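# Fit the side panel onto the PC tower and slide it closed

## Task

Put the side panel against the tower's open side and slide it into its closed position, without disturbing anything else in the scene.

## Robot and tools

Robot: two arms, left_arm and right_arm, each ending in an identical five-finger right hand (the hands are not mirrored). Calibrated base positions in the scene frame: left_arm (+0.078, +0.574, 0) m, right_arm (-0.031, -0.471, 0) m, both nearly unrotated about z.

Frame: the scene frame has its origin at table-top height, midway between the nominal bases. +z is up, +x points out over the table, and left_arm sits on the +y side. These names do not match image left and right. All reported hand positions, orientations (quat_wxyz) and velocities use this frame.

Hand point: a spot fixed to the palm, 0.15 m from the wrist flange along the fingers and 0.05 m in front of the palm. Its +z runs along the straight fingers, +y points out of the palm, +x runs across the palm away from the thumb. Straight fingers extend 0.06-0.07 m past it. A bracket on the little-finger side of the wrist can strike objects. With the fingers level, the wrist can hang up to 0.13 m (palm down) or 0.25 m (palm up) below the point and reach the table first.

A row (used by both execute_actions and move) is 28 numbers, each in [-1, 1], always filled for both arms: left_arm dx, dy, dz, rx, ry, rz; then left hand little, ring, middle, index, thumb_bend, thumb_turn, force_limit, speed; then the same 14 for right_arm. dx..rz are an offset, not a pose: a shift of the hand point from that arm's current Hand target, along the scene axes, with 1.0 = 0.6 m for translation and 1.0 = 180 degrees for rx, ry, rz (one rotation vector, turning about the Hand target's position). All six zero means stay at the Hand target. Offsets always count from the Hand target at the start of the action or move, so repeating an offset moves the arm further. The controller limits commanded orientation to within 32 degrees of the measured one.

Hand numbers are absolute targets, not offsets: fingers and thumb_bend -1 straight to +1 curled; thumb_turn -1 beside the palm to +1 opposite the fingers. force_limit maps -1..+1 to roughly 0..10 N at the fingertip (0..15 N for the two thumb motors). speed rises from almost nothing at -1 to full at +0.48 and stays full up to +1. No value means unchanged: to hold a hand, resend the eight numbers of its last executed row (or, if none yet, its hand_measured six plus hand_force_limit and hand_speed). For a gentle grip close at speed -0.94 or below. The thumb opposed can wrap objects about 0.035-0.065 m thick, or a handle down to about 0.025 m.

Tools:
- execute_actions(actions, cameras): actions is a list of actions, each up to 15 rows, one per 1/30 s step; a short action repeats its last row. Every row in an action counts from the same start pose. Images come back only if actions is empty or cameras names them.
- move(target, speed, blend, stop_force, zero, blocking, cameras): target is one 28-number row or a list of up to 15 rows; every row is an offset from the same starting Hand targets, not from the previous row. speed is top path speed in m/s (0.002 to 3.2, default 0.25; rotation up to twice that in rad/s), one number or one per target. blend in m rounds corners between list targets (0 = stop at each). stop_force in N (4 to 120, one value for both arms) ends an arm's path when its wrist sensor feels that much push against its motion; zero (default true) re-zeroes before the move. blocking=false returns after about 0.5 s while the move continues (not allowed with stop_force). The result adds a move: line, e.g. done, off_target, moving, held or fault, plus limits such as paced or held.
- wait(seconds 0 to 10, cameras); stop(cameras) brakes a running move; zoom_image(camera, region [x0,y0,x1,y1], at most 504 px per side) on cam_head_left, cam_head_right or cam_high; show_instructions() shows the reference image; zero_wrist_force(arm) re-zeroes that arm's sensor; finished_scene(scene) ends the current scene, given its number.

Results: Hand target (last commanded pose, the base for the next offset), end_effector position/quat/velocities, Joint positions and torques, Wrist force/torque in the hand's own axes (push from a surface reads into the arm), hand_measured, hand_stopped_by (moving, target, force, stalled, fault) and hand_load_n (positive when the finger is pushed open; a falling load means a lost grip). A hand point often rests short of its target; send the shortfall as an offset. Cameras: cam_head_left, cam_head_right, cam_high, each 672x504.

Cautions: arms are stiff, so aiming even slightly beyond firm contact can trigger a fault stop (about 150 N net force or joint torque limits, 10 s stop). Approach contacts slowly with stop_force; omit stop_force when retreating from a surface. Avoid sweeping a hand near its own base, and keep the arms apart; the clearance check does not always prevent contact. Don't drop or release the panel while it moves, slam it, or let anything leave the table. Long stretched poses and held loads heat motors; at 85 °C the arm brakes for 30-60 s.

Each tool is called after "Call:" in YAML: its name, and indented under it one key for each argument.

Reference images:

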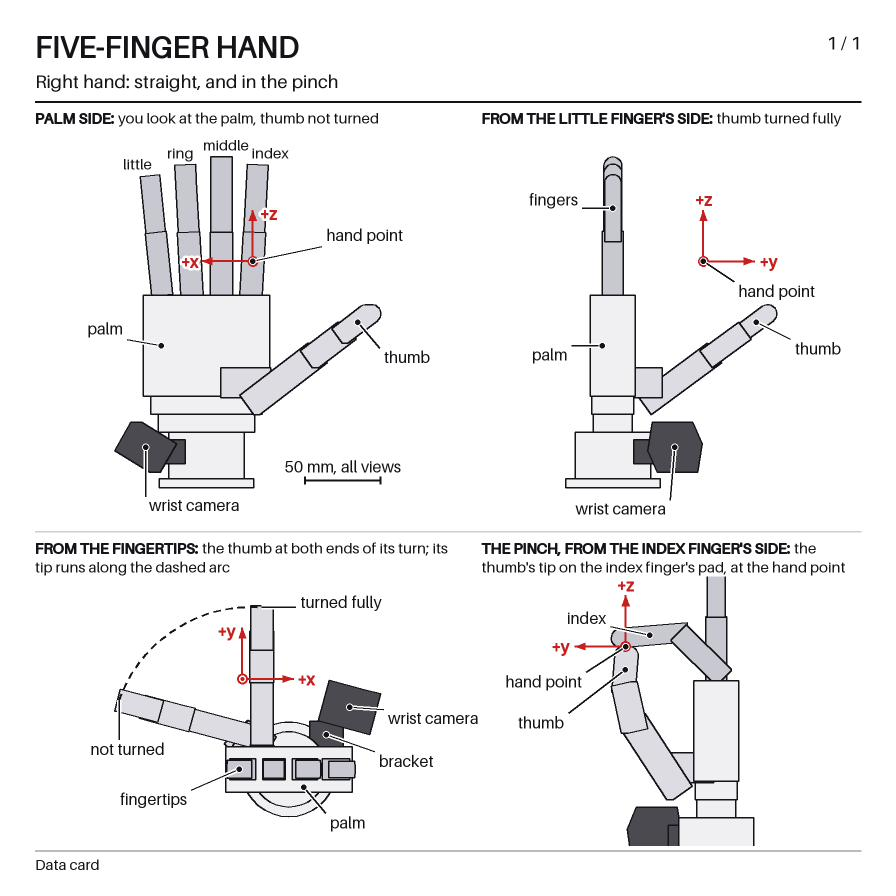

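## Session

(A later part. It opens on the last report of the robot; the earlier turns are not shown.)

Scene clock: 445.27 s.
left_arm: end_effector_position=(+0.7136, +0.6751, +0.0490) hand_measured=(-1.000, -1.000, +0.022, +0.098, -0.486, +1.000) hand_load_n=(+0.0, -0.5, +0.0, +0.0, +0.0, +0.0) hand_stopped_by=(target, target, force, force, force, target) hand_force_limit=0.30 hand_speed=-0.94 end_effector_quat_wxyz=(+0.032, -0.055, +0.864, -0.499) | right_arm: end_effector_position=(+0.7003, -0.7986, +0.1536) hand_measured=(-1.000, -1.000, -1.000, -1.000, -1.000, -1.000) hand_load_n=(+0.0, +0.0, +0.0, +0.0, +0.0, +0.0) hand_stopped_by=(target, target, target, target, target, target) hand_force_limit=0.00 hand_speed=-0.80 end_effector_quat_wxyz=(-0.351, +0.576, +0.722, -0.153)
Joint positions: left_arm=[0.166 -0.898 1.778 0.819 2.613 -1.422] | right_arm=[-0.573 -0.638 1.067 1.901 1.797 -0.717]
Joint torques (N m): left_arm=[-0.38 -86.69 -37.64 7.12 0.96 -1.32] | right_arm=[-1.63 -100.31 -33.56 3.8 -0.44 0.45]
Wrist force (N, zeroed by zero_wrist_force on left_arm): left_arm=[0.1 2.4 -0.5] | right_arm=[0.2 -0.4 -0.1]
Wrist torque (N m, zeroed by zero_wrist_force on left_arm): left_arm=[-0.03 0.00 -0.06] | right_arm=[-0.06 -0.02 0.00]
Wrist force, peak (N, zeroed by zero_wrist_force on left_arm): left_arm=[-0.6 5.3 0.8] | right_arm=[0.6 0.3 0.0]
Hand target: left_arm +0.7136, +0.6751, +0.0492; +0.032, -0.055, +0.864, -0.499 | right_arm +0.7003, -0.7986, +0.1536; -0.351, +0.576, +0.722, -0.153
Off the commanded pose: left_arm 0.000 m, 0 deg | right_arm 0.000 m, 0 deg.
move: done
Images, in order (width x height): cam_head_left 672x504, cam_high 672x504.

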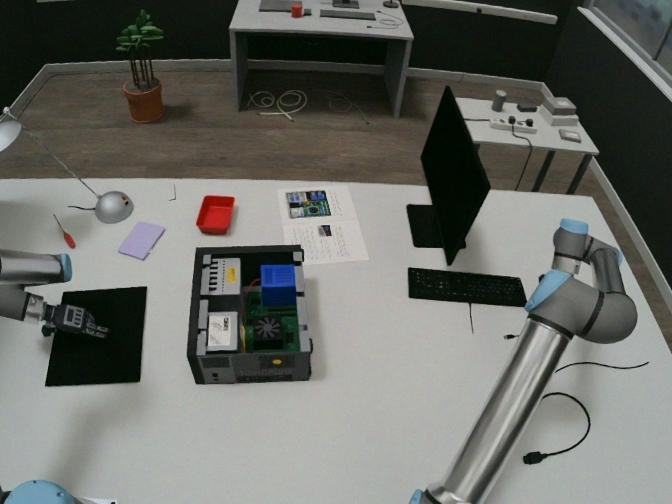

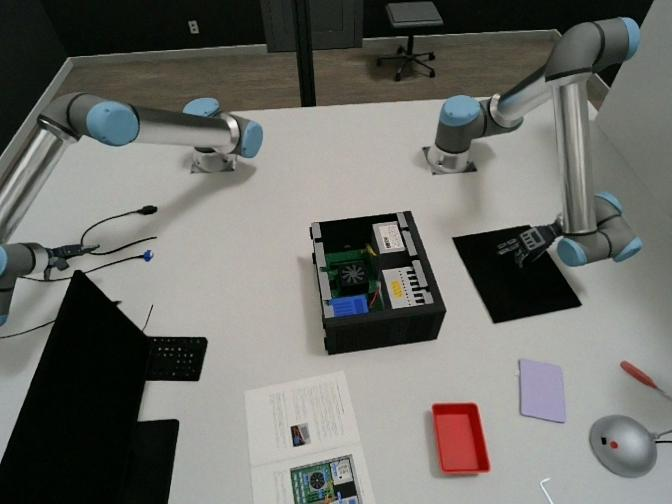

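Call:
move:
  target: [-0.12,0.007,0,0,0,0,-1,-1,0.2,0.2,0.5,1,0,-0.2,0,0,0,0,0,0,-1,-1,-1,-1,-1,-1,0,-0.8]
  speed: 0.1

Call:
move:
  target: [0,0,-0.06,0,0,0,-1,-1,0.2,0.2,0.5,1,0,-0.2,0,0,0,0,0,0,-1,-1,-1,-1,-1,-1,0,-0.8]
  speed: 0.01
  stop_force: 4

Call:
move:
  target:
    - [0,0,0.02,0,0,0,-1,-1,0.2,0.2,0.5,1,0,-0.2,0,0,0,0,0,0,-1,-1,-1,-1,-1,-1,0,-0.8]
    - [0.12,0,0.02,0,0,0,-1,-1,0.2,0.2,0.5,1,0,-0.2,0,0,0,0,0,0,-1,-1,-1,-1,-1,-1,0,-0.8]
  speed: 0.1

Call:
move:
  target: [0,0,-0.06,0,0,0,-1,-1,0.2,0.2,0.5,1,0,-0.2,0,0,0,0,0,0,-1,-1,-1,-1,-1,-1,0,-0.8]
  speed: 0.01
  stop_force: 4

Call:
move:
  target:
    - [0,0,0.02,0,0,0,-1,-1,0.2,0.2,0.5,1,0,-0.2,0,0,0,0,0,0,-1,-1,-1,-1,-1,-1,0,-0.8]
    - [0,-0.042,0.02,0,0,0,-1,-1,0.2,0.2,0.5,1,0,-0.2,0,0,0,0,0,0,-1,-1,-1,-1,-1,-1,0,-0.8]
  speed: 0.1

Call:
move:
  target: [0,0,-0.06,0,0,0,-1,-1,0.2,0.2,0.5,1,0,-0.2,0,0,0,0,0,0,-1,-1,-1,-1,-1,-1,0,-0.8]
  speed: 0.01
  stop_force: 4

Scene clock: 467.97 s.
left_arm: end_effector_position=(+0.6418, +0.6793, +0.0492) hand_measured=(-1.000, -1.000, +0.200, +0.200, +0.500, +1.000) hand_load_n=(+0.0, +0.0, +0.0, +0.0, +0.0, +0.0) hand_stopped_by=(target, target, target, target, target, target) hand_force_limit=0.00 hand_speed=-0.20 end_effector_quat_wxyz=(+0.032, -0.055, +0.864, -0.499) | right_arm: end_effector_position=(+0.7003, -0.7986, +0.1536) hand_measured=(-1.000, -1.000, -1.000, -1.000, -1.000, -1.000) hand_load_n=(+0.0, +0.0, +0.0, +0.0, +0.0, +0.0) hand_stopped_by=(target, target, target, target, target, target) hand_force_limit=0.00 hand_speed=-0.80 end_effector_quat_wxyz=(-0.351, +0.576, +0.722, -0.153)
Joint positions: left_arm=[0.199 -0.956 1.915 0.795 2.607 -1.358] | right_arm=[-0.573 -0.638 1.067 1.901 1.797 -0.717]
Joint torques (N m): left_arm=[13.88 -80.85 -12.1 1.6 -0.93 3.79] | right_arm=[-2.28 -101.13 -33.52 3.99 -0.53 0.49]
Wrist force (N, zeroed by zero_wrist_force on left_arm): left_arm=[-0.3 2.4 -0.1] | right_arm=[0.4 -0.4 0.3]
Wrist torque (N m, zeroed by zero_wrist_force on left_arm): left_arm=[-0.05 0.04 -0.09] | right_arm=[-0.07 -0.06 0.00]
Wrist force, peak (N, zeroed by zero_wrist_force on left_arm): left_arm=[-0.2 2.9 -0.2] | right_arm=[0.4 -0.6 0.0]
Hand target: left_arm +0.6416, +0.6793, +0.0492; +0.032, -0.055, +0.864, -0.499 | right_arm +0.7003, -0.7986, +0.1536; -0.351, +0.576, +0.722, -0.153
Off the commanded pose: left_arm 0.000 m, 0 deg | right_arm 0.000 m, 0 deg.
move: done

Scene clock: 471.27 s.
left_arm: end_effector_position=(+0.6416, +0.6793, +0.0277) hand_measured=(-1.000, -1.000, +0.200, +0.200, +0.500, +1.000) hand_load_n=(+0.0, +0.0, -0.5, +0.0, +0.0, +0.0) hand_stopped_by=(target, target, target, target, target, target) hand_force_limit=0.00 hand_speed=-0.20 end_effector_quat_wxyz=(+0.032, -0.055, +0.864, -0.499) | right_arm: end_effector_position=(+0.7003, -0.7986, +0.1536) hand_measured=(-1.000, -1.000, -1.000, -1.000, -1.000, -1.000) hand_load_n=(+0.0, -0.5, +0.0, +0.0, +0.0, +0.0) hand_stopped_by=(target, target, target, target, target, target) hand_force_limit=0.00 hand_speed=-0.80 end_effector_quat_wxyz=(-0.351, +0.576, +0.722, -0.153)
Joint positions: left_arm=[0.199 -0.925 1.917 0.763 2.607 -1.358] | right_arm=[-0.573 -0.638 1.067 1.901 1.797 -0.717]
Joint torques (N m): left_arm=[11.43 -78.08 -19.46 5.94 -0.5 3.02] | right_arm=[-0.5 -98.72 -33.07 3.9 -0.56 0.59]
Wrist force (N, zeroed by zero_wrist_force on left_arm): left_arm=[-0.7 -3.4 -1.6] | right_arm=[0.2 -0.6 0.3]
Wrist torque (N m, zeroed by zero_wrist_force on left_arm): left_arm=[-0.04 0.04 -0.20] | right_arm=[-0.11 -0.03 -0.01]
Wrist force, peak (N, zeroed by zero_wrist_force on left_arm): left_arm=[-0.2 -5.1 -2.3] | right_arm=[0.2 -0.6 0.3]
Hand target: left_arm +0.6416, +0.6793, +0.0277; +0.032, -0.055, +0.864, -0.499 (not the last commanded pose) | right_arm +0.7003, -0.7986, +0.1536; -0.351, +0.576, +0.722, -0.153
Off the commanded pose: left_arm 0.015 m, 0 deg | right_arm 0.000 m, 0 deg.
move: contact (left_arm)

Scene clock: 473.23 s.
left_arm: end_effector_position=(+0.7135, +0.6793, +0.0397) hand_measured=(-1.000, -1.000, +0.200, +0.200, +0.500, +1.000) hand_load_n=(+0.0, +0.0, +0.0, +0.0, +0.0, +0.0) hand_stopped_by=(target, target, target, target, target, target) hand_force_limit=0.00 hand_speed=-0.20 end_effector_quat_wxyz=(+0.032, -0.055, +0.864, -0.499) | right_arm: end_effector_position=(+0.7003, -0.7986, +0.1536) hand_measured=(-1.000, -1.000, -1.000, -1.000, -1.000, -1.000) hand_load_n=(+0.0, +0.0, -0.5, +0.0, +0.0, +0.0) hand_stopped_by=(target, target, target, target, target, target) hand_force_limit=0.00 hand_speed=-0.80 end_effector_quat_wxyz=(-0.351, +0.576, +0.722, -0.153)
Joint positions: left_arm=[0.173 -0.883 1.775 0.817 2.612 -1.409] | right_arm=[-0.573 -0.638 1.067 1.901 1.797 -0.717]
Joint torques (N m): left_arm=[-9.16 -54.24 -38.18 6.83 5.28 -3.51] | right_arm=[-0.59 -99.03 -33.35 4.02 -0.57 0.38]
Wrist force (N, zeroed by zero_wrist_force on left_arm): left_arm=[-0.2 2.3 -0.1] | right_arm=[0.6 -0.1 0.2]
Wrist torque (N m, zeroed by zero_wrist_force on left_arm): left_arm=[-0.07 0.04 0.14] | right_arm=[-0.03 -0.10 0.02]
Wrist force, peak (N, zeroed by zero_wrist_force on left_arm): left_arm=[-0.7 -3.1 -1.6] | right_arm=[0.8 -0.2 -0.1]
Hand target: left_arm +0.7136, +0.6793, +0.0397; +0.032, -0.055, +0.864, -0.499 | right_arm +0.7003, -0.7986, +0.1536; -0.351, +0.576, +0.722, -0.153
Off the commanded pose: left_arm 0.000 m, 0 deg | right_arm 0.000 m, 0 deg.
move: done

Scene clock: 475.60 s.
left_arm: end_effector_position=(+0.7136, +0.6793, +0.0279) hand_measured=(-1.000, -1.000, +0.200, +0.200, +0.500, +1.000) hand_load_n=(+0.0, +0.0, -0.5, +0.0, +0.0, +0.0) hand_stopped_by=(target, target, target, target, target, target) hand_force_limit=0.00 hand_speed=-0.20 end_effector_quat_wxyz=(+0.032, -0.055, +0.864, -0.499) | right_arm: end_effector_position=(+0.7003, -0.7986, +0.1536) hand_measured=(-1.000, -1.000, -1.000, -1.000, -1.000, -1.000) hand_load_n=(+0.0, +0.0, +0.0, +0.0, +0.5, +0.0) hand_stopped_by=(target, target, target, target, target, target) hand_force_limit=0.00 hand_speed=-0.80 end_effector_quat_wxyz=(-0.351, +0.576, +0.722, -0.153)
Joint positions: left_arm=[0.173 -0.867 1.776 0.801 2.612 -1.409] | right_arm=[-0.573 -0.638 1.067 1.901 1.797 -0.717]
Joint torques (N m): left_arm=[-1.77 -84.22 -15.95 6.33 -1.41 -2.72] | right_arm=[-0.5 -99.46 -33.83 3.86 -0.8 0.58]
Wrist force (N, zeroed by zero_wrist_force on left_arm): left_arm=[0.3 -0.1 -1.3] | right_arm=[0.2 -0.1 -0.3]
Wrist torque (N m, zeroed by zero_wrist_force on left_arm): left_arm=[-0.05 0.06 0.08] | right_arm=[0.00 -0.02 0.01]
Wrist force, peak (N, zeroed by zero_wrist_force on left_arm): left_arm=[-0.2 -9.0 -3.7] | right_arm=[0.5 -0.5 -0.1]
Hand target: left_arm +0.7136, +0.6793, +0.0279; +0.032, -0.055, +0.864, -0.499 (not the last commanded pose) | right_arm +0.7003, -0.7986, +0.1536; -0.351, +0.576, +0.722, -0.153
Off the commanded pose: left_arm 0.024 m, 0 deg | right_arm 0.000 m, 0 deg.
move: contact (left_arm)

Scene clock: 477.17 s.
left_arm: end_effector_position=(+0.7136, +0.6542, +0.0399) hand_measured=(-1.000, -1.000, +0.200, +0.200, +0.500, +1.000) hand_load_n=(+0.0, +0.0, +0.0, +0.0, +0.0, -0.5) hand_stopped_by=(target, target, target, target, target, target) hand_force_limit=0.00 hand_speed=-0.20 end_effector_quat_wxyz=(+0.032, -0.055, +0.864, -0.499) | right_arm: end_effector_position=(+0.7003, -0.7986, +0.1536) hand_measured=(-1.000, -1.000, -1.000, -1.000, -1.000, -1.000) hand_load_n=(+0.0, +0.0, +0.0, +0.0, +0.0, +0.0) hand_stopped_by=(target, target, target, target, target, target) hand_force_limit=0.00 hand_speed=-0.80 end_effector_quat_wxyz=(-0.351, +0.576, +0.722, -0.153)
Joint positions: left_arm=[0.133 -0.904 1.797 0.749 2.616 -1.487] | right_arm=[-0.573 -0.638 1.067 1.901 1.797 -0.717]
Joint torques (N m): left_arm=[-11.73 -83.69 -13.39 2.05 3.15 -3.35] | right_arm=[-1.52 -98.74 -33.5 4.03 -0.85 0.63]
Wrist force (N, zeroed by zero_wrist_force on left_arm): left_arm=[-0.5 2.7 -0.1] | right_arm=[0.0 -0.1 0.3]
Wrist torque (N m, zeroed by zero_wrist_force on left_arm): left_arm=[-0.01 0.07 0.11] | right_arm=[-0.02 -0.01 -0.01]
Wrist force, peak (N, zeroed by zero_wrist_force on left_arm): left_arm=[-0.5 2.8 -1.2] | right_arm=[0.5 0.0 -0.3]
Hand target: left_arm +0.7136, +0.6541, +0.0399; +0.032, -0.055, +0.864, -0.499 | right_arm +0.7003, -0.7986, +0.1536; -0.351, +0.576, +0.722, -0.153
Off the commanded pose: left_arm 0.000 m, 0 deg | right_arm 0.000 m, 0 deg.
move: done

Scene clock: 480.53 s.
left_arm: end_effector_position=(+0.7136, +0.6541, +0.0184) hand_measured=(-1.000, -1.000, +0.200, +0.200, +0.500, +1.000) hand_load_n=(+0.0, +0.0, -0.5, +0.0, +0.5, +0.0) hand_stopped_by=(target, target, target, target, target, target) hand_force_limit=0.00 hand_speed=-0.20 end_effector_quat_wxyz=(+0.032, -0.055, +0.864, -0.499) | right_arm: end_effector_position=(+0.7003, -0.7986, +0.1536) hand_measured=(-1.000, -1.000, -1.000, -1.000, -1.000, -1.000) hand_load_n=(+0.0, +0.0, +0.0, +0.0, +0.0, +0.0) hand_stopped_by=(target, target, target, target, target, target) hand_force_limit=0.00 hand_speed=-0.80 end_effector_quat_wxyz=(-0.351, +0.576, +0.722, -0.153)
Joint positions: left_arm=[0.133 -0.876 1.799 0.719 2.616 -1.488] | right_arm=[-0.573 -0.638 1.067 1.901 1.797 -0.717]
Joint torques (N m): left_arm=[1.77 -84.56 -14.59 6.15 1.15 -3.09] | right_arm=[-1.41 -98.83 -33.43 3.82 -0.64 0.6]
Wrist force (N, zeroed by zero_wrist_force on left_arm): left_arm=[0.2 0.0 -1.5] | right_arm=[0.1 -0.3 -0.1]
Wrist torque (N m, zeroed by zero_wrist_force on left_arm): left_arm=[0.00 0.07 0.08] | right_arm=[-0.04 -0.02 -0.01]
Wrist force, peak (N, zeroed by zero_wrist_force on left_arm): left_arm=[-0.3 -9.7 -3.7] | right_arm=[0.4 0.1 0.5]
Hand target: left_arm +0.7136, +0.6541, +0.0184; +0.032, -0.055, +0.864, -0.499 (not the last commanded pose) | right_arm +0.7003, -0.7986, +0.1536; -0.351, +0.576, +0.722, -0.153
Off the commanded pose: left_arm 0.014 m, 0 deg | right_arm 0.000 m, 0 deg.
move: contact (left_arm)

Call:
move:
  target:
    - [0,0,0.03,0,0,0,-1,-1,-1,-1,-0.5,1,0,-0.2,0,0,0,0,0,0,-1,-1,-1,-1,-1,-1,0,-0.8]
    - [-0.12,0.042,0.03,0,0,0,-1,-1,-1,-1,-0.5,1,0,-0.2,0,0,0,0,0,0,-1,-1,-1,-1,-1,-1,0,-0.8]
  speed: 0.1

Call:
move:
  target: [0,0,-0.06,0,0,0,-1,-1,-1,-1,-0.5,1,0,-0.2,0,0,0,0,0,0,-1,-1,-1,-1,-1,-1,0,-0.8]
  speed: 0.01
  stop_force: 4

Scene clock: 496.97 s.
left_arm: end_effector_position=(+0.6417, +0.6793, +0.0364) hand_measured=(-1.000, -1.000, -1.000, -1.000, -0.500, +1.000) hand_load_n=(-0.5, +0.0, -0.5, +0.0, +0.0, +0.0) hand_stopped_by=(target, target, target, target, target, target) hand_force_limit=0.00 hand_speed=-0.20 end_effector_quat_wxyz=(+0.032, -0.055, +0.864, -0.499) | right_arm: end_effector_position=(+0.7003, -0.7986, +0.1536) hand_measured=(-1.000, -1.000, -1.000, -1.000, -1.000, -1.000) hand_load_n=(+0.0, +0.0, +0.0, +0.0, +0.0, +0.0) hand_stopped_by=(target, target, target, target, target, target) hand_force_limit=0.00 hand_speed=-0.80 end_effector_quat_wxyz=(-0.351, +0.576, +0.722, -0.153)
Joint positions: left_arm=[0.199 -0.938 1.916 0.775 2.607 -1.358] | right_arm=[-0.573 -0.638 1.067 1.901 1.797 -0.717]
Joint torques (N m): left_arm=[11.32 -81.12 -9.37 6.64 -0.72 3.37] | right_arm=[-1.64 -98.5 -32.76 3.65 -0.65 0.61]
Wrist force (N, zeroed by zero_wrist_force on left_arm): left_arm=[-0.5 2.4 -0.3] | right_arm=[0.2 -0.2 0.1]
Wrist torque (N m, zeroed by zero_wrist_force on left_arm): left_arm=[-0.06 0.07 -0.11] | right_arm=[-0.04 -0.04 0.00]
Wrist force, peak (N, zeroed by zero_wrist_force on left_arm): left_arm=[-0.6 -16.6 -28.2] | right_arm=[0.6 -0.2 0.2]
Hand target: left_arm +0.6416, +0.6793, +0.0364; +0.032, -0.055, +0.864, -0.499 | right_arm +0.7003, -0.7986, +0.1536; -0.351, +0.576, +0.722, -0.153
Off the commanded pose: left_arm 0.000 m, 0 deg | right_arm 0.000 m, 0 deg.
move: done

Scene clock: 498.87 s.
left_arm: end_effector_position=(+0.6416, +0.6793, +0.0289) hand_measured=(-1.000, -1.000, -1.000, -1.000, -0.500, +1.000) hand_load_n=(+0.0, +0.0, +0.0, +0.0, -1.5, -1.0) hand_stopped_by=(target, target, target, target, target, target) hand_force_limit=0.00 hand_speed=-0.20 end_effector_quat_wxyz=(+0.032, -0.055, +0.864, -0.499) | right_arm: end_effector_position=(+0.7003, -0.7986, +0.1536) hand_measured=(-1.000, -1.000, -1.000, -1.000, -1.000, -1.000) hand_load_n=(+0.0, +0.0, +0.0, +0.0, +0.0, +0.0) hand_stopped_by=(target, target, target, target, target, target) hand_force_limit=0.00 hand_speed=-0.80 end_effector_quat_wxyz=(-0.351, +0.576, +0.722, -0.153)
Joint positions: left_arm=[0.199 -0.927 1.917 0.764 2.607 -1.358] | right_arm=[-0.573 -0.638 1.067 1.901 1.797 -0.717]
Joint torques (N m): left_arm=[3.58 -78.49 -12.14 6.51 -0.72 3.04] | right_arm=[0.11 -98.21 -33.52 4.21 -0.74 0.58]
Wrist force (N, zeroed by zero_wrist_force on left_arm): left_arm=[0.0 -0.3 -2.6] | right_arm=[0.7 -0.3 0.0]
Wrist torque (N m, zeroed by zero_wrist_force on left_arm): left_arm=[-0.15 0.09 -0.15] | right_arm=[-0.03 -0.10 0.03]
Wrist force, peak (N, zeroed by zero_wrist_force on left_arm): left_arm=[-0.4 -4.8 -8.5] | right_arm=[0.7 -0.3 0.0]
Hand target: left_arm +0.6416, +0.6793, +0.0289; +0.032, -0.055, +0.864, -0.499 (not the last commanded pose) | right_arm +0.7003, -0.7986, +0.1536; -0.351, +0.576, +0.722, -0.153
Off the commanded pose: left_arm 0.029 m, 0 deg | right_arm 0.000 m, 0 deg.
move: contact (left_arm)

Call:
move:
  target: [0,0.1,0.06,-0.0138,-0.0018,0,-1,-1,-1,-1,-0.5,1,0,-0.2,0,0,0,0,0,0,-1,-1,-1,-1,-1,-1,0,-0.8]
  speed: 0.2
  cameras: ["all"]

Call:
zoom_image:
  camera: "cam_high"
  region: [440, 200, 600, 340]

Call:
zoom_image:
  camera: "cam_high"
  region: [495, 240, 555, 300]

Scene clock: 505.80 s.
left_arm: end_effector_position=(+0.6416, +0.7393, +0.0649) hand_measured=(-1.000, -1.000, -1.000, -1.000, -0.500, +1.000) hand_load_n=(+0.0, +0.0, +0.0, -0.5, +0.0, +0.0) hand_stopped_by=(target, target, target, target, target, target) hand_force_limit=0.00 hand_speed=-0.20 end_effector_quat_wxyz=(+0.033, -0.054, +0.853, -0.517) | right_arm: end_effector_position=(+0.7003, -0.7986, +0.1536) hand_measured=(-1.000, -1.000, -1.000, -1.000, -1.000, -1.000) hand_load_n=(+0.0, +0.0, +0.0, +0.0, -0.5, -0.5) hand_stopped_by=(target, target, target, target, target, target) hand_force_limit=0.00 hand_speed=-0.80 end_effector_quat_wxyz=(-0.351, +0.576, +0.722, -0.153)
Joint positions: left_arm=[0.311 -0.901 1.852 1.015 2.617 -1.12] | right_arm=[-0.573 -0.638 1.067 1.901 1.797 -0.717]
Joint torques (N m): left_arm=[14.82 -52.76 -35.43 6.96 -0.98 4.24] | right_arm=[-0.24 -97.56 -33.61 4.08 -0.53 0.33]
Wrist force (N, zeroed by zero_wrist_force on left_arm): left_arm=[-0.3 2.8 -0.2] | right_arm=[0.1 -0.1 0.1]
Wrist torque (N m, zeroed by zero_wrist_force on left_arm): left_arm=[0.01 0.04 -0.09] | right_arm=[-0.01 -0.02 0.00]
Wrist force, peak (N, zeroed by zero_wrist_force on left_arm): left_arm=[-0.6 2.8 -1.4] | right_arm=[0.6 -0.1 -0.3]
Hand target: left_arm +0.6416, +0.7393, +0.0649; +0.033, -0.054, +0.853, -0.517 | right_arm +0.7003, -0.7986, +0.1536; -0.351, +0.576, +0.722, -0.153
Off the commanded pose: left_arm 0.000 m, 0 deg | right_arm 0.000 m, 0 deg.
move: done

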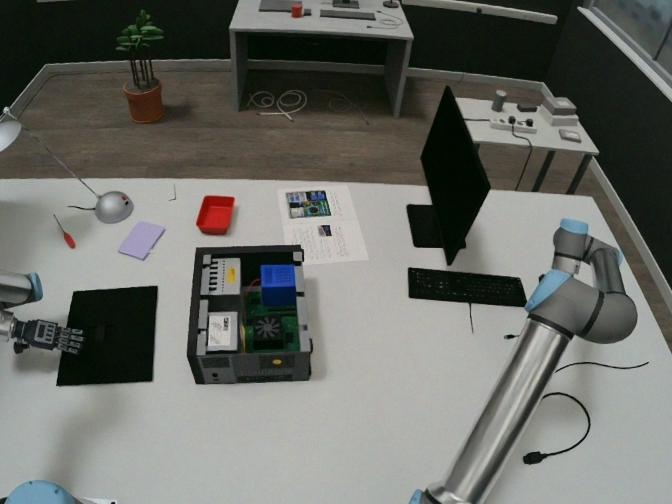

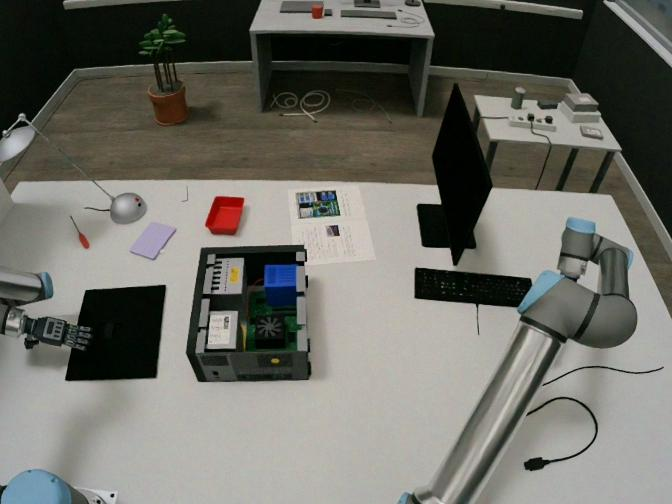

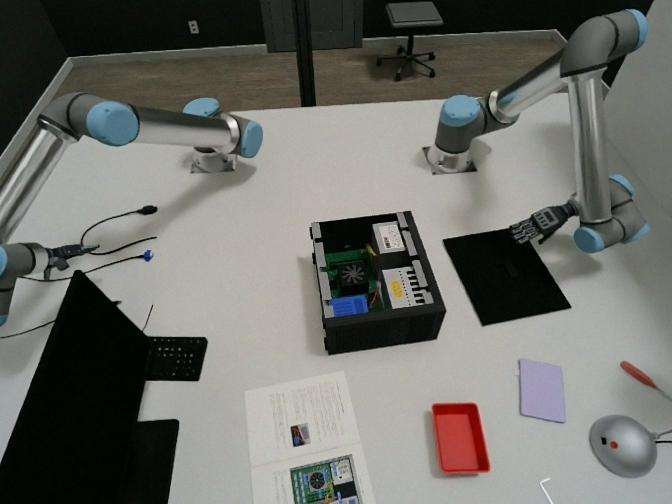

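Scaled by 3.150 from the camera's 672x504 image, which has a finer 960x720 frame.

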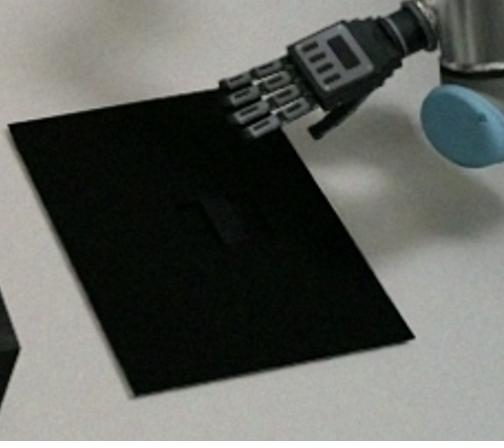

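Scaled by 8.400 from the camera's 672x504 image, which has a finer 960x720 frame.

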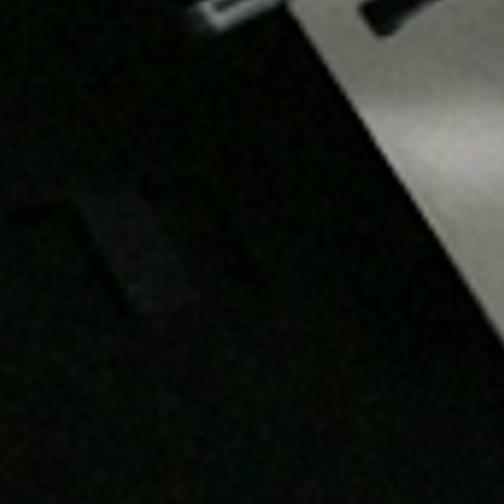

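Call:
move:
  target:
    - [0.127,-0.169,-0.03,0,0,0,-1,-1,-0.03,-0.03,-0.5,1,0,-0.2,0,0,0,0,0,0,-1,-1,-1,-1,-1,-1,0,-0.8]
    - [0.127,-0.1655,-0.05,0,0,0,-1,-1,-0.03,-0.03,-0.5,1,0,-0.2,0,0,0,0,0,0,-1,-1,-1,-1,-1,-1,0,-0.8]
  speed: 0.1

Call:
move:
  target: [0,0,-0.0195,0,0,0,-1,-1,-0.03,-0.03,-0.5,1,0,-0.2,0,0,0,0,0,0,-1,-1,-1,-1,-1,-1,0,-0.8]
  speed: 0.01
  stop_force: 4
  cameras: ["cam_high"]

Call:
zoom_image:
  camera: "cam_high"
  region: [485, 240, 545, 300]

Scene clock: 524.57 s.
left_arm: end_effector_position=(+0.7178, +0.6400, +0.0351) hand_measured=(-1.000, -1.000, -0.030, -0.030, -0.500, +1.000) hand_load_n=(+0.0, -0.5, +0.0, +0.0, +0.0, +0.0) hand_stopped_by=(target, target, target, target, target, target) hand_force_limit=0.00 hand_speed=-0.20 end_effector_quat_wxyz=(+0.033, -0.054, +0.853, -0.517) | right_arm: end_effector_position=(+0.7003, -0.7986, +0.1536) hand_measured=(-1.000, -1.000, -1.000, -1.000, -1.000, -1.000) hand_load_n=(+0.0, +0.0, +0.0, +0.0, +0.0, +0.0) hand_stopped_by=(target, target, target, target, target, target) hand_force_limit=0.00 hand_speed=-0.80 end_effector_quat_wxyz=(-0.351, +0.576, +0.722, -0.153)
Joint positions: left_arm=[0.122 -0.888 1.798 0.719 2.66 -1.504] | right_arm=[-0.573 -0.638 1.067 1.901 1.797 -0.717]
Joint torques (N m): left_arm=[11.69 -54.95 -35.9 1.65 -0.65 3.74] | right_arm=[-0.23 -98.05 -33.66 3.92 -0.69 0.62]
Wrist force (N, zeroed by zero_wrist_force on left_arm): left_arm=[-0.4 2.9 -0.6] | right_arm=[0.1 -0.2 -0.1]
Wrist torque (N m, zeroed by zero_wrist_force on left_arm): left_arm=[0.04 0.08 -0.08] | right_arm=[-0.02 -0.02 0.00]
Wrist force, peak (N, zeroed by zero_wrist_force on left_arm): left_arm=[-0.3 3.1 -0.1] | right_arm=[0.4 -0.6 0.1]
Hand target: left_arm +0.7178, +0.6400, +0.0349; +0.033, -0.054, +0.853, -0.517 | right_arm +0.7003, -0.7986, +0.1536; -0.351, +0.576, +0.722, -0.153
Off the commanded pose: left_arm 0.000 m, 0 deg | right_arm 0.000 m, 0 deg.
move: done

Scene clock: 526.63 s.
left_arm: end_effector_position=(+0.7178, +0.6400, +0.0232) hand_measured=(-1.000, -1.000, -0.030, -0.030, -0.500, +1.000) hand_load_n=(+0.0, +0.0, +0.0, +0.0, +0.0, +0.0) hand_stopped_by=(target, target, target, target, target, target) hand_force_limit=0.00 hand_speed=-0.20 end_effector_quat_wxyz=(+0.033, -0.054, +0.853, -0.517) | right_arm: end_effector_position=(+0.7003, -0.7986, +0.1536) hand_measured=(-1.000, -1.000, -1.000, -1.000, -1.000, -1.000) hand_load_n=(-0.5, +0.0, +0.0, +0.0, +0.0, +0.0) hand_stopped_by=(target, target, target, target, target, target) hand_force_limit=0.00 hand_speed=-0.80 end_effector_quat_wxyz=(-0.351, +0.576, +0.722, -0.153)
Joint positions: left_arm=[0.122 -0.872 1.798 0.703 2.66 -1.504] | right_arm=[-0.573 -0.638 1.067 1.901 1.797 -0.717]
Joint torques (N m): left_arm=[13.52 -54.7 -12.32 1.29 -0.51 1.85] | right_arm=[-0.94 -96.91 -33.59 4.14 -0.59 0.6]
Wrist force (N, zeroed by zero_wrist_force on left_arm): left_arm=[-0.2 2.7 -0.3] | right_arm=[0.1 -0.1 0.1]
Wrist torque (N m, zeroed by zero_wrist_force on left_arm): left_arm=[0.00 0.04 -0.06] | right_arm=[-0.02 -0.03 0.00]
Wrist force, peak (N, zeroed by zero_wrist_force on left_arm): left_arm=[-0.3 2.9 -0.5] | right_arm=[0.9 -0.3 -0.2]
Hand target: left_arm +0.7178, +0.6400, +0.0232; +0.033, -0.054, +0.853, -0.517 | right_arm +0.7003, -0.7986, +0.1536; -0.351, +0.576, +0.722, -0.153
Off the commanded pose: left_arm 0.000 m, 0 deg | right_arm 0.000 m, 0 deg.
move: done
Images, in order (width x height): cam_high 672x504.

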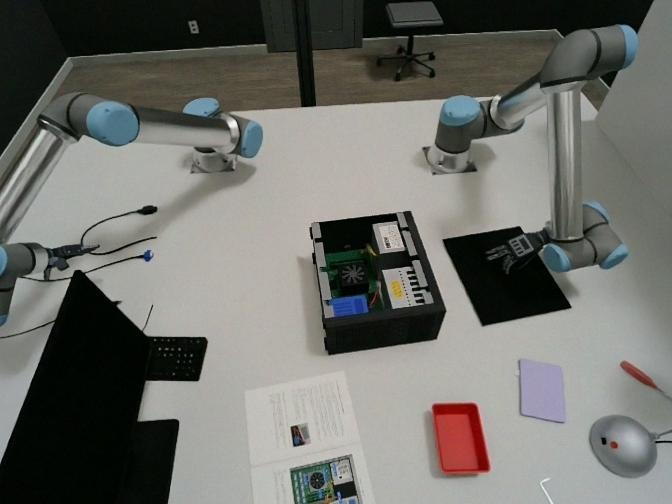

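Scaled by 8.400 from the camera's 672x504 image, which has a finer 960x720 frame.

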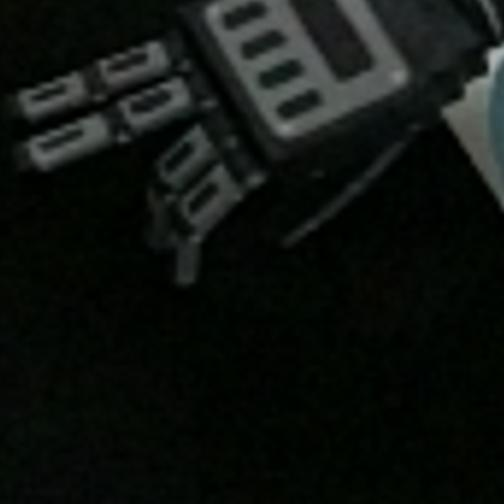

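Call:
move:
  target: [0,0,0,0,0,0,-1,-1,0.3,0.3,-0.5,1,-0.6,-0.94,0,0,0,0,0,0,-1,-1,-1,-1,-1,-1,0,-0.8]
  speed: 0.05

Scene clock: 529.63 s.
left_arm: end_effector_position=(+0.7178, +0.6400, +0.0232) hand_measured=(-1.000, -1.000, -0.014, +0.020, -0.500, +1.000) hand_load_n=(+0.0, +0.0, +2.0, +4.0, +0.0, +0.0) hand_stopped_by=(target, target, force, force, target, target) hand_force_limit=-0.60 hand_speed=-0.94 end_effector_quat_wxyz=(+0.033, -0.054, +0.853, -0.517) | right_arm: end_effector_position=(+0.7003, -0.7986, +0.1536) hand_measured=(-1.000, -1.000, -1.000, -1.000, -1.000, -1.000) hand_load_n=(-0.5, +0.0, +0.0, -0.5, +0.0, +0.0) hand_stopped_by=(target, target, target, target, target, target) hand_force_limit=0.00 hand_speed=-0.80 end_effector_quat_wxyz=(-0.351, +0.576, +0.722, -0.153)
Joint positions: left_arm=[0.122 -0.872 1.798 0.703 2.66 -1.504] | right_arm=[-0.573 -0.638 1.067 1.901 1.797 -0.717]
Joint torques (N m): left_arm=[7 -54.64 -12.51 1.15 0.2 -1.25] | right_arm=[-0.96 -97.13 -33.91 4.09 -0.72 0.94]
Wrist force (N, zeroed by zero_wrist_force on left_arm): left_arm=[-0.3 0.3 3.3] | right_arm=[0.5 -0.1 0.1]
Wrist torque (N m, zeroed by zero_wrist_force on left_arm): left_arm=[0.10 0.02 -0.06] | right_arm=[-0.02 -0.08 0.02]
Wrist force, peak (N, zeroed by zero_wrist_force on left_arm): left_arm=[-0.6 0.2 3.8] | right_arm=[0.7 -0.1 0.1]
Hand target: left_arm +0.7178, +0.6400, +0.0232; +0.033, -0.054, +0.853, -0.517 | right_arm +0.7003, -0.7986, +0.1536; -0.351, +0.576, +0.722, -0.153
Off the commanded pose: left_arm 0.000 m, 0 deg | right_arm 0.000 m, 0 deg.
move: done

Call:
move:
  target: [0,-0.0025,-0.0035,0,0,0,-1,-1,0.3,0.3,-0.5,1,-0.6,-0.94,0,0,0,0,0,0,-1,-1,-1,-1,-1,-1,0,-0.8]
  speed: 0.01
  stop_force: 5

Call:
move:
  target: [0,0,0,0,0,0,-1,-1,0.5,0.5,-0.3,1,0.2,-0.94,0,0,0,0,0,0,-1,-1,-1,-1,-1,-1,0,-0.8]
  speed: 0.05

Scene clock: 537.70 s.
left_arm: end_effector_position=(+0.7178, +0.6388, +0.0214) hand_measured=(-1.000, -1.000, -0.014, +0.020, -0.500, +1.000) hand_load_n=(+0.0, +0.0, -1.0, +1.5, +0.0, +0.0) hand_stopped_by=(target, target, force, force, target, target) hand_force_limit=-0.60 hand_speed=-0.94 end_effector_quat_wxyz=(+0.033, -0.054, +0.853, -0.517) | right_arm: end_effector_position=(+0.7003, -0.7986, +0.1536) hand_measured=(-1.000, -1.000, -1.000, -1.000, -1.000, -1.000) hand_load_n=(+0.0, +0.0, +0.0, +0.0, +0.0, +0.0) hand_stopped_by=(target, target, target, target, target, target) hand_force_limit=0.00 hand_speed=-0.80 end_effector_quat_wxyz=(-0.351, +0.576, +0.722, -0.153)
Joint positions: left_arm=[0.12 -0.871 1.8 0.697 2.66 -1.508] | right_arm=[-0.573 -0.638 1.067 1.901 1.797 -0.717]
Joint torques (N m): left_arm=[10.46 -77.61 -25.73 6.38 2.01 3.04] | right_arm=[-1.67 -97.57 -32.85 4.02 -0.78 0.61]
Wrist force (N, zeroed by zero_wrist_force on left_arm): left_arm=[-1.5 -2.4 -2.9] | right_arm=[0.1 -0.2 0.1]
Wrist torque (N m, zeroed by zero_wrist_force on left_arm): left_arm=[0.11 0.12 0.08] | right_arm=[-0.03 -0.03 0.00]
Wrist force, peak (N, zeroed by zero_wrist_force on left_arm): left_arm=[-0.5 -3.7 -3.4] | right_arm=[0.0 -0.6 0.3]
Hand target: left_arm +0.7178, +0.6388, +0.0215; +0.033, -0.054, +0.853, -0.517 | right_arm +0.7003, -0.7986, +0.1536; -0.351, +0.576, +0.722, -0.153
Off the commanded pose: left_arm 0.000 m, 0 deg | right_arm 0.000 m, 0 deg.
move: contact (left_arm)

Scene clock: 538.20 s.
left_arm: end_effector_position=(+0.7178, +0.6388, +0.0214) hand_measured=(-1.000, -1.000, +0.012, +0.028, -0.482, +1.000) hand_load_n=(+0.0, +0.0, +7.5, +4.5, +9.0, +0.0) hand_stopped_by=(target, target, force, force, force, target) hand_force_limit=0.20 hand_speed=-0.94 end_effector_quat_wxyz=(+0.033, -0.054, +0.853, -0.517) | right_arm: end_effector_position=(+0.7003, -0.7986, +0.1536) hand_measured=(-1.000, -1.000, -1.000, -1.000, -1.000, -1.000) hand_load_n=(+0.0, +0.0, +0.0, +0.0, +0.0, +0.0) hand_stopped_by=(target, target, target, target, target, target) hand_force_limit=0.00 hand_speed=-0.80 end_effector_quat_wxyz=(-0.351, +0.576, +0.722, -0.153)
Joint positions: left_arm=[0.12 -0.871 1.8 0.697 2.66 -1.508] | right_arm=[-0.573 -0.638 1.067 1.901 1.797 -0.717]
Joint torques (N m): left_arm=[11.82 -80.63 -34.17 6.42 0.95 3.51] | right_arm=[-3.06 -97.98 -33.22 3.87 -0.8 0.56]
Wrist force (N, zeroed by zero_wrist_force on left_arm): left_arm=[-0.5 2.4 -0.1] | right_arm=[0.3 -0.1 -0.1]
Wrist torque (N m, zeroed by zero_wrist_force on left_arm): left_arm=[0.05 0.05 0.14] | right_arm=[-0.01 -0.04 0.01]
Wrist force, peak (N, zeroed by zero_wrist_force on left_arm): left_arm=[-1.7 -3.4 -1.2] | right_arm=[0.7 -0.3 0.1]
Hand target: left_arm +0.7178, +0.6388, +0.0215; +0.033, -0.054, +0.853, -0.517 | right_arm +0.7003, -0.7986, +0.1536; -0.351, +0.576, +0.722, -0.153
Off the commanded pose: left_arm 0.000 m, 0 deg | right_arm 0.000 m, 0 deg.
move: done

Call:
move:
  target: [0,0,0.03,0,0,0,-1,-1,0.5,0.5,-0.3,1,0.2,-0.94,0,0,0,0,0,0,-1,-1,-1,-1,-1,-1,0,-0.8]
  speed: 0.02
  cameras: ["cam_high","cam_head_left"]

Scene clock: 542.67 s.
left_arm: end_effector_position=(+0.7178, +0.6388, +0.0393) hand_measured=(-1.000, -1.000, +0.012, +0.030, -0.482, +1.000) hand_load_n=(+0.0, +0.0, +8.5, +0.0, +8.5, +1.0) hand_stopped_by=(target, target, force, force, force, target) hand_force_limit=0.20 hand_speed=-0.94 end_effector_quat_wxyz=(+0.033, -0.054, +0.853, -0.517) | right_arm: end_effector_position=(+0.7003, -0.7986, +0.1536) hand_measured=(-1.000, -1.000, -1.000, -1.000, -1.000, -1.000) hand_load_n=(+0.0, +0.0, +0.0, +0.0, +0.0, +0.0) hand_stopped_by=(target, target, target, target, target, target) hand_force_limit=0.00 hand_speed=-0.80 end_effector_quat_wxyz=(-0.351, +0.576, +0.722, -0.153)
Joint positions: left_arm=[0.12 -0.895 1.799 0.722 2.66 -1.508] | right_arm=[-0.573 -0.638 1.067 1.901 1.797 -0.717]
Joint torques (N m): left_arm=[9.14 -88.72 -38.44 7.88 4.97 -1.53] | right_arm=[0.35 -97.29 -33.84 4.03 -0.67 0.81]
Wrist force (N, zeroed by zero_wrist_force on left_arm): left_arm=[-0.5 8.9 3.5] | right_arm=[0.3 -0.4 0.5]
Wrist torque (N m, zeroed by zero_wrist_force on left_arm): left_arm=[0.01 -0.05 0.23] | right_arm=[-0.09 -0.06 0.00]
Wrist force, peak (N, zeroed by zero_wrist_force on left_arm): left_arm=[-0.5 9.3 3.7] | right_arm=[0.3 -0.4 0.5]
Hand target: left_arm +0.7178, +0.6388, +0.0395; +0.033, -0.054, +0.853, -0.517 | right_arm +0.7003, -0.7986, +0.1536; -0.351, +0.576, +0.722, -0.153
Off the commanded pose: left_arm 0.000 m, 0 deg | right_arm 0.000 m, 0 deg.
move: done
Images, in order (width x height): cam_head_left 672x504, cam_high 672x504.

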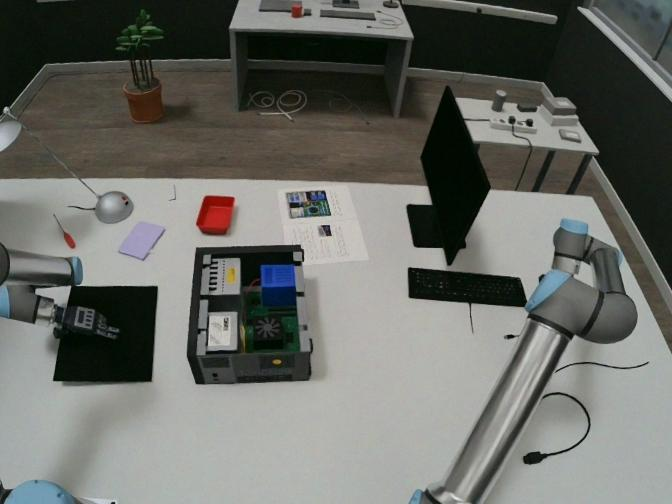

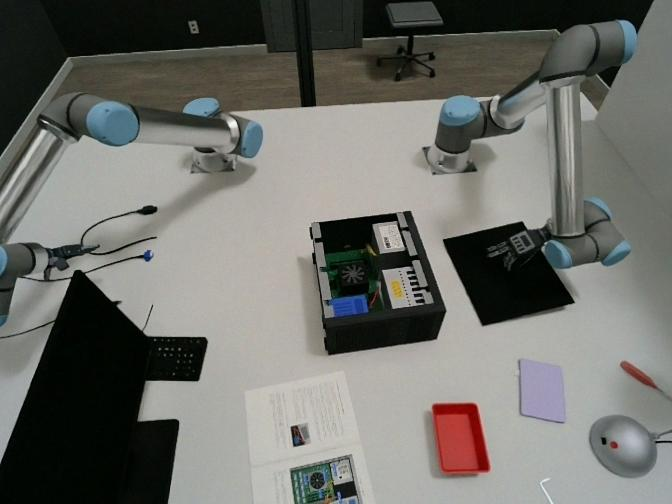

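Call:
move:
  target: [0,0,0,0,0,0,-1,-1,0.5,0.6,-0.3,1,0.3,-0.94,0,0,0,0,0,0,-1,-1,-1,-1,-1,-1,0,-0.8]
  speed: 0.02
  cameras: ["all"]

Call:
zoom_image:
  camera: "cam_high"
  region: [430, 200, 590, 340]

Call:
zoom_image:
  camera: "cam_head_right"
  region: [40, 270, 180, 400]

Scene clock: 554.63 s.
left_arm: end_effector_position=(+0.7178, +0.6388, +0.0395) hand_measured=(-1.000, -1.000, +0.012, +0.600, -0.480, +1.000) hand_load_n=(+0.0, +0.0, +0.0, +0.0, +0.0, +0.0) hand_stopped_by=(target, target, force, target, force, target) hand_force_limit=0.30 hand_speed=-0.94 end_effector_quat_wxyz=(+0.033, -0.054, +0.853, -0.517) | right_arm: end_effector_position=(+0.7003, -0.7986, +0.1536) hand_measured=(-1.000, -1.000, -1.000, -1.000, -1.000, -1.000) hand_load_n=(+0.0, +0.0, +0.0, +0.0, +0.0, +0.0) hand_stopped_by=(target, target, target, target, target, target) hand_force_limit=0.00 hand_speed=-0.80 end_effector_quat_wxyz=(-0.351, +0.576, +0.722, -0.153)
Joint positions: left_arm=[0.12 -0.895 1.799 0.722 2.66 -1.508] | right_arm=[-0.573 -0.638 1.067 1.901 1.797 -0.717]
Joint torques (N m): left_arm=[3.64 -56.21 -13.8 2.71 4.87 3.13] | right_arm=[-1.62 -95.86 -33.47 4 -0.91 0.77]
Wrist force (N, zeroed by zero_wrist_force on left_arm): left_arm=[-0.2 2.7 -0.3] | right_arm=[0.0 -0.4 -0.1]
Wrist torque (N m, zeroed by zero_wrist_force on left_arm): left_arm=[0.00 0.05 0.14] | right_arm=[-0.05 -0.01 -0.02]
Wrist force, peak (N, zeroed by zero_wrist_force on left_arm): left_arm=[-0.5 9.4 3.8] | right_arm=[0.5 -0.5 0.0]
Hand target: left_arm +0.7178, +0.6388, +0.0395; +0.033, -0.054, +0.853, -0.517 | right_arm +0.7003, -0.7986, +0.1536; -0.351, +0.576, +0.722, -0.153
Off the commanded pose: left_arm 0.000 m, 0 deg | right_arm 0.000 m, 0 deg.
move: done

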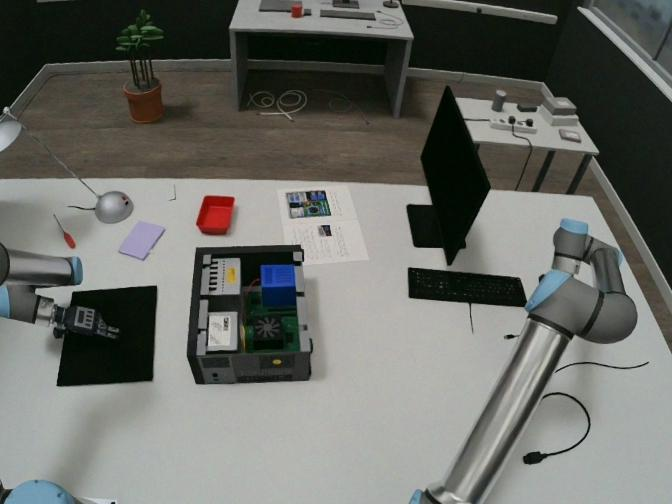

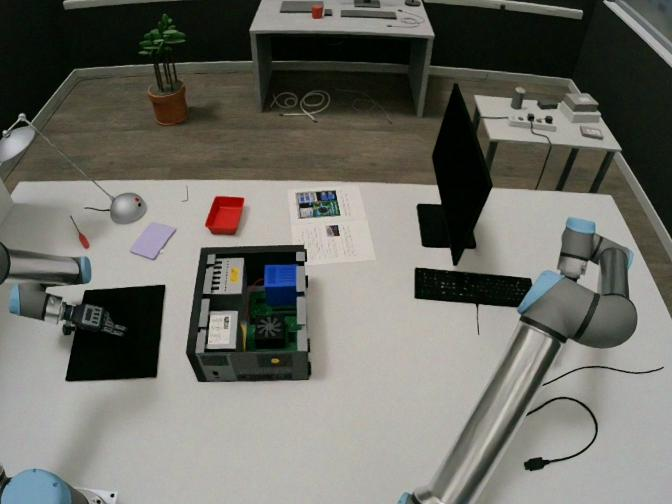

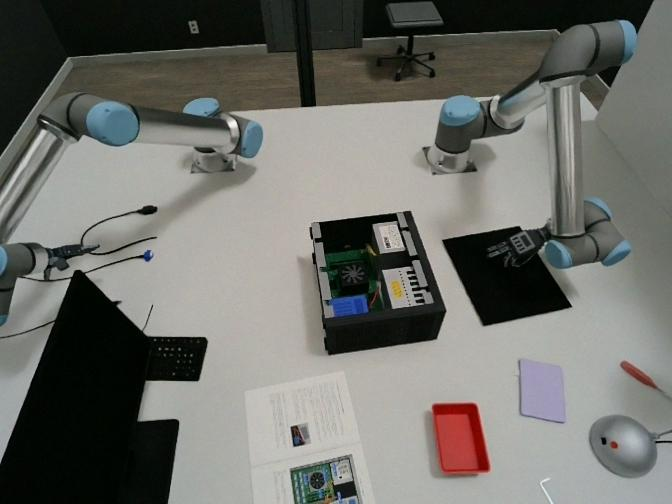

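Scaled by 3.150 from the camera's 672x504 image, which has a finer 960x720 frame.

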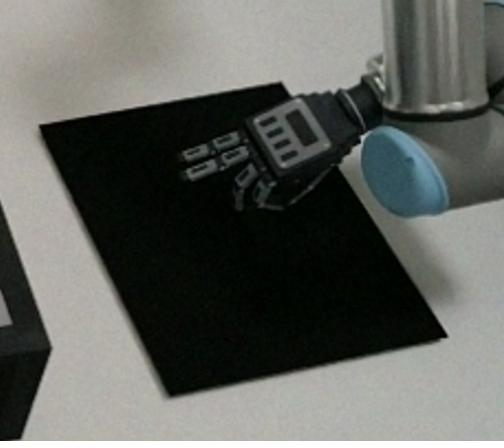

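Scaled by 3.600 from the camera's 672x504 image, which has a finer 960x720 frame.

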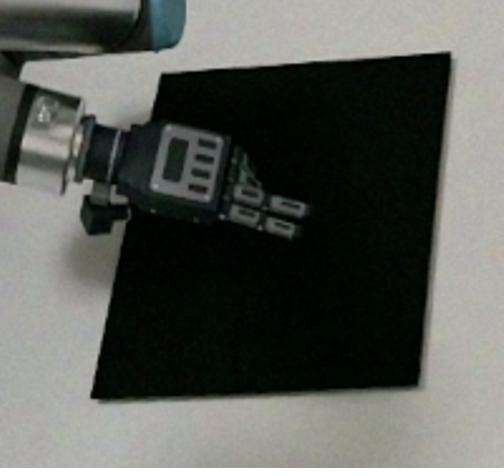

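Call:
move:
  target:
    - [0,0,0.02,0,0,0,-1,-1,-0.03,-0.03,-0.5,1,0.3,-0.2,0,0,0,0,0,0,-1,-1,-1,-1,-1,-1,0,-0.8]
    - [0,0.002,-0.027,0,0,0,-1,-1,-0.03,-0.03,-0.5,1,0.3,-0.2,0,0,0,0,0,0,-1,-1,-1,-1,-1,-1,0,-0.8]
  speed: 0.04

Call:
move:
  target: [0,0,0,0,0,0,-1,-1,0.3,0.3,-0.5,1,-0.6,-0.94,0,0,0,0,0,0,-1,-1,-1,-1,-1,-1,0,-0.8]
  speed: 0.05

Call:
move:
  target: [0,-0.0025,-0.003,0,0,0,-1,-1,0.3,0.3,-0.5,1,-0.6,-0.94,0,0,0,0,0,0,-1,-1,-1,-1,-1,-1,0,-0.8]
  speed: 0.01
  stop_force: 5

Call:
move:
  target: [0,0,0,0,0,0,-1,-1,0.5,0.5,-0.3,1,0.2,-0.94,0,0,0,0,0,0,-1,-1,-1,-1,-1,-1,0,-0.8]
  speed: 0.05

Scene clock: 685.57 s.
left_arm: end_effector_position=(+0.7178, +0.6400, +0.0234) hand_measured=(-1.000, -1.000, -0.030, -0.030, -0.500, +1.000) hand_load_n=(+0.0, +0.0, +0.0, +0.0, +0.0, +0.0) hand_stopped_by=(target, target, target, target, target, target) hand_force_limit=0.30 hand_speed=-0.20 end_effector_quat_wxyz=(+0.033, -0.054, +0.853, -0.517) | right_arm: end_effector_position=(+0.7003, -0.7986, +0.1536) hand_measured=(-1.000, -1.000, -1.000, -1.000, -1.000, -1.000) hand_load_n=(+0.0, +0.0, +0.0, +0.0, +0.0, +0.0) hand_stopped_by=(target, target, target, target, target, target) hand_force_limit=0.00 hand_speed=-0.80 end_effector_quat_wxyz=(-0.351, +0.576, +0.722, -0.153)
Joint positions: left_arm=[0.122 -0.873 1.799 0.703 2.66 -1.504] | right_arm=[-0.573 -0.638 1.067 1.901 1.797 -0.717]
Joint torques (N m): left_arm=[11.17 -56.97 -17.18 1.39 0.71 3.94] | right_arm=[-2.29 -95.54 -33.9 3.73 -0.94 0.79]
Wrist force (N, zeroed by zero_wrist_force on left_arm): left_arm=[-0.4 2.9 -0.6] | right_arm=[0.0 -0.1 0.1]
Wrist torque (N m, zeroed by zero_wrist_force on left_arm): left_arm=[0.04 0.08 -0.07] | right_arm=[-0.02 0.00 -0.01]
Wrist force, peak (N, zeroed by zero_wrist_force on left_arm): left_arm=[-0.1 3.0 -0.8] | right_arm=[0.3 -0.5 0.4]
Hand target: left_arm +0.7178, +0.6400, +0.0233; +0.033, -0.054, +0.853, -0.517 | right_arm +0.7003, -0.7986, +0.1536; -0.351, +0.576, +0.722, -0.153
Off the commanded pose: left_arm 0.000 m, 0 deg | right_arm 0.000 m, 0 deg.
move: done

Scene clock: 686.17 s.
left_arm: end_effector_position=(+0.7178, +0.6400, +0.0232) hand_measured=(-1.000, -1.000, -0.008, +0.026, -0.500, +1.000) hand_load_n=(+0.0, +0.0, +2.0, +2.0, +0.5, -0.5) hand_stopped_by=(target, target, force, force, target, target) hand_force_limit=-0.60 hand_speed=-0.94 end_effector_quat_wxyz=(+0.033, -0.054, +0.853, -0.517) | right_arm: end_effector_position=(+0.7003, -0.7986, +0.1536) hand_measured=(-1.000, -1.000, -1.000, -1.000, -1.000, -1.000) hand_load_n=(+0.0, +0.0, +0.0, +0.0, +0.0, +0.0) hand_stopped_by=(target, target, target, target, target, target) hand_force_limit=0.00 hand_speed=-0.80 end_effector_quat_wxyz=(-0.351, +0.576, +0.722, -0.153)
Joint positions: left_arm=[0.122 -0.872 1.799 0.703 2.66 -1.504] | right_arm=[-0.573 -0.638 1.067 1.901 1.797 -0.717]
Joint torques (N m): left_arm=[11.74 -54.59 -27.75 1.11 0.31 3.86] | right_arm=[0.32 -95.42 -33.4 3.9 -0.86 0.75]
Wrist force (N, zeroed by zero_wrist_force on left_arm): left_arm=[-0.1 0.6 2.3] | right_arm=[0.1 0.2 -0.1]
Wrist torque (N m, zeroed by zero_wrist_force on left_arm): left_arm=[-0.01 -0.01 -0.08] | right_arm=[0.05 -0.02 0.01]
Wrist force, peak (N, zeroed by zero_wrist_force on left_arm): left_arm=[-0.2 2.8 -0.5] | right_arm=[0.4 -0.5 0.0]
Hand target: left_arm +0.7178, +0.6400, +0.0233; +0.033, -0.054, +0.853, -0.517 | right_arm +0.7003, -0.7986, +0.1536; -0.351, +0.576, +0.722, -0.153
Off the commanded pose: left_arm 0.000 m, 0 deg | right_arm 0.000 m, 0 deg.
move: done

Scene clock: 688.20 s.
left_arm: end_effector_position=(+0.7178, +0.6389, +0.0219) hand_measured=(-1.000, -1.000, -0.008, +0.026, -0.500, +1.000) hand_load_n=(+0.0, +0.0, +0.0, +0.0, +2.5, +0.5) hand_stopped_by=(target, target, force, force, target, target) hand_force_limit=-0.60 hand_speed=-0.94 end_effector_quat_wxyz=(+0.033, -0.054, +0.853, -0.517) | right_arm: end_effector_position=(+0.7003, -0.7986, +0.1536) hand_measured=(-1.000, -1.000, -1.000, -1.000, -1.000, -1.000) hand_load_n=(+0.0, +0.0, +0.0, +0.0, +0.0, +0.0) hand_stopped_by=(target, target, target, target, target, target) hand_force_limit=0.00 hand_speed=-0.80 end_effector_quat_wxyz=(-0.351, +0.576, +0.722, -0.153)
Joint positions: left_arm=[0.12 -0.872 1.799 0.698 2.66 -1.508] | right_arm=[-0.573 -0.638 1.067 1.901 1.797 -0.717]
Joint torques (N m): left_arm=[10.32 -83.48 -35.31 6.48 0.97 3.82] | right_arm=[-0.22 -95.97 -33.5 4.02 -1.03 0.67]
Wrist force (N, zeroed by zero_wrist_force on left_arm): left_arm=[-0.6 2.8 -3.7] | right_arm=[0.2 0.1 -0.4]
Wrist torque (N m, zeroed by zero_wrist_force on left_arm): left_arm=[-0.10 0.11 0.13] | right_arm=[0.04 -0.02 0.02]
Wrist force, peak (N, zeroed by zero_wrist_force on left_arm): left_arm=[-0.4 2.3 -5.3] | right_arm=[0.3 -0.8 0.1]
Hand target: left_arm +0.7178, +0.6389, +0.0219; +0.033, -0.054, +0.853, -0.517 (not the last commanded pose) | right_arm +0.7003, -0.7986, +0.1536; -0.351, +0.576, +0.722, -0.153
Off the commanded pose: left_arm 0.001 m, 0 deg | right_arm 0.000 m, 0 deg.
move: contact (left_arm)

Scene clock: 688.70 s.
left_arm: end_effector_position=(+0.7178, +0.6389, +0.0219) hand_measured=(-1.000, -1.000, +0.012, +0.040, -0.488, +1.000) hand_load_n=(+0.0, +0.0, +6.0, +7.0, +8.5, +0.0) hand_stopped_by=(target, target, force, force, force, target) hand_force_limit=0.20 hand_speed=-0.94 end_effector_quat_wxyz=(+0.033, -0.054, +0.853, -0.517) | right_arm: end_effector_position=(+0.7003, -0.7986, +0.1536) hand_measured=(-1.000, -1.000, -1.000, -1.000, -1.000, -1.000) hand_load_n=(+0.0, +0.0, +0.0, +0.0, +0.0, +0.0) hand_stopped_by=(target, target, target, target, target, target) hand_force_limit=0.00 hand_speed=-0.80 end_effector_quat_wxyz=(-0.351, +0.576, +0.722, -0.153)
Joint positions: left_arm=[0.12 -0.872 1.799 0.698 2.66 -1.508] | right_arm=[-0.573 -0.638 1.067 1.901 1.797 -0.717]
Joint torques (N m): left_arm=[9.24 -85.55 -35.31 6.66 0.93 3.74] | right_arm=[-1.62 -95.77 -33.59 4.28 -0.91 0.62]
Wrist force (N, zeroed by zero_wrist_force on left_arm): left_arm=[-0.1 3.8 1.5] | right_arm=[0.2 -0.1 0.0]
Wrist torque (N m, zeroed by zero_wrist_force on left_arm): left_arm=[-0.03 0.04 0.17] | right_arm=[-0.02 -0.03 0.01]
Wrist force, peak (N, zeroed by zero_wrist_force on left_arm): left_arm=[-0.6 3.0 -4.0] | right_arm=[0.2 -0.3 -0.5]
Hand target: left_arm +0.7178, +0.6389, +0.0219; +0.033, -0.054, +0.853, -0.517 | right_arm +0.7003, -0.7986, +0.1536; -0.351, +0.576, +0.722, -0.153
Off the commanded pose: left_arm 0.000 m, 0 deg | right_arm 0.000 m, 0 deg.
move: done


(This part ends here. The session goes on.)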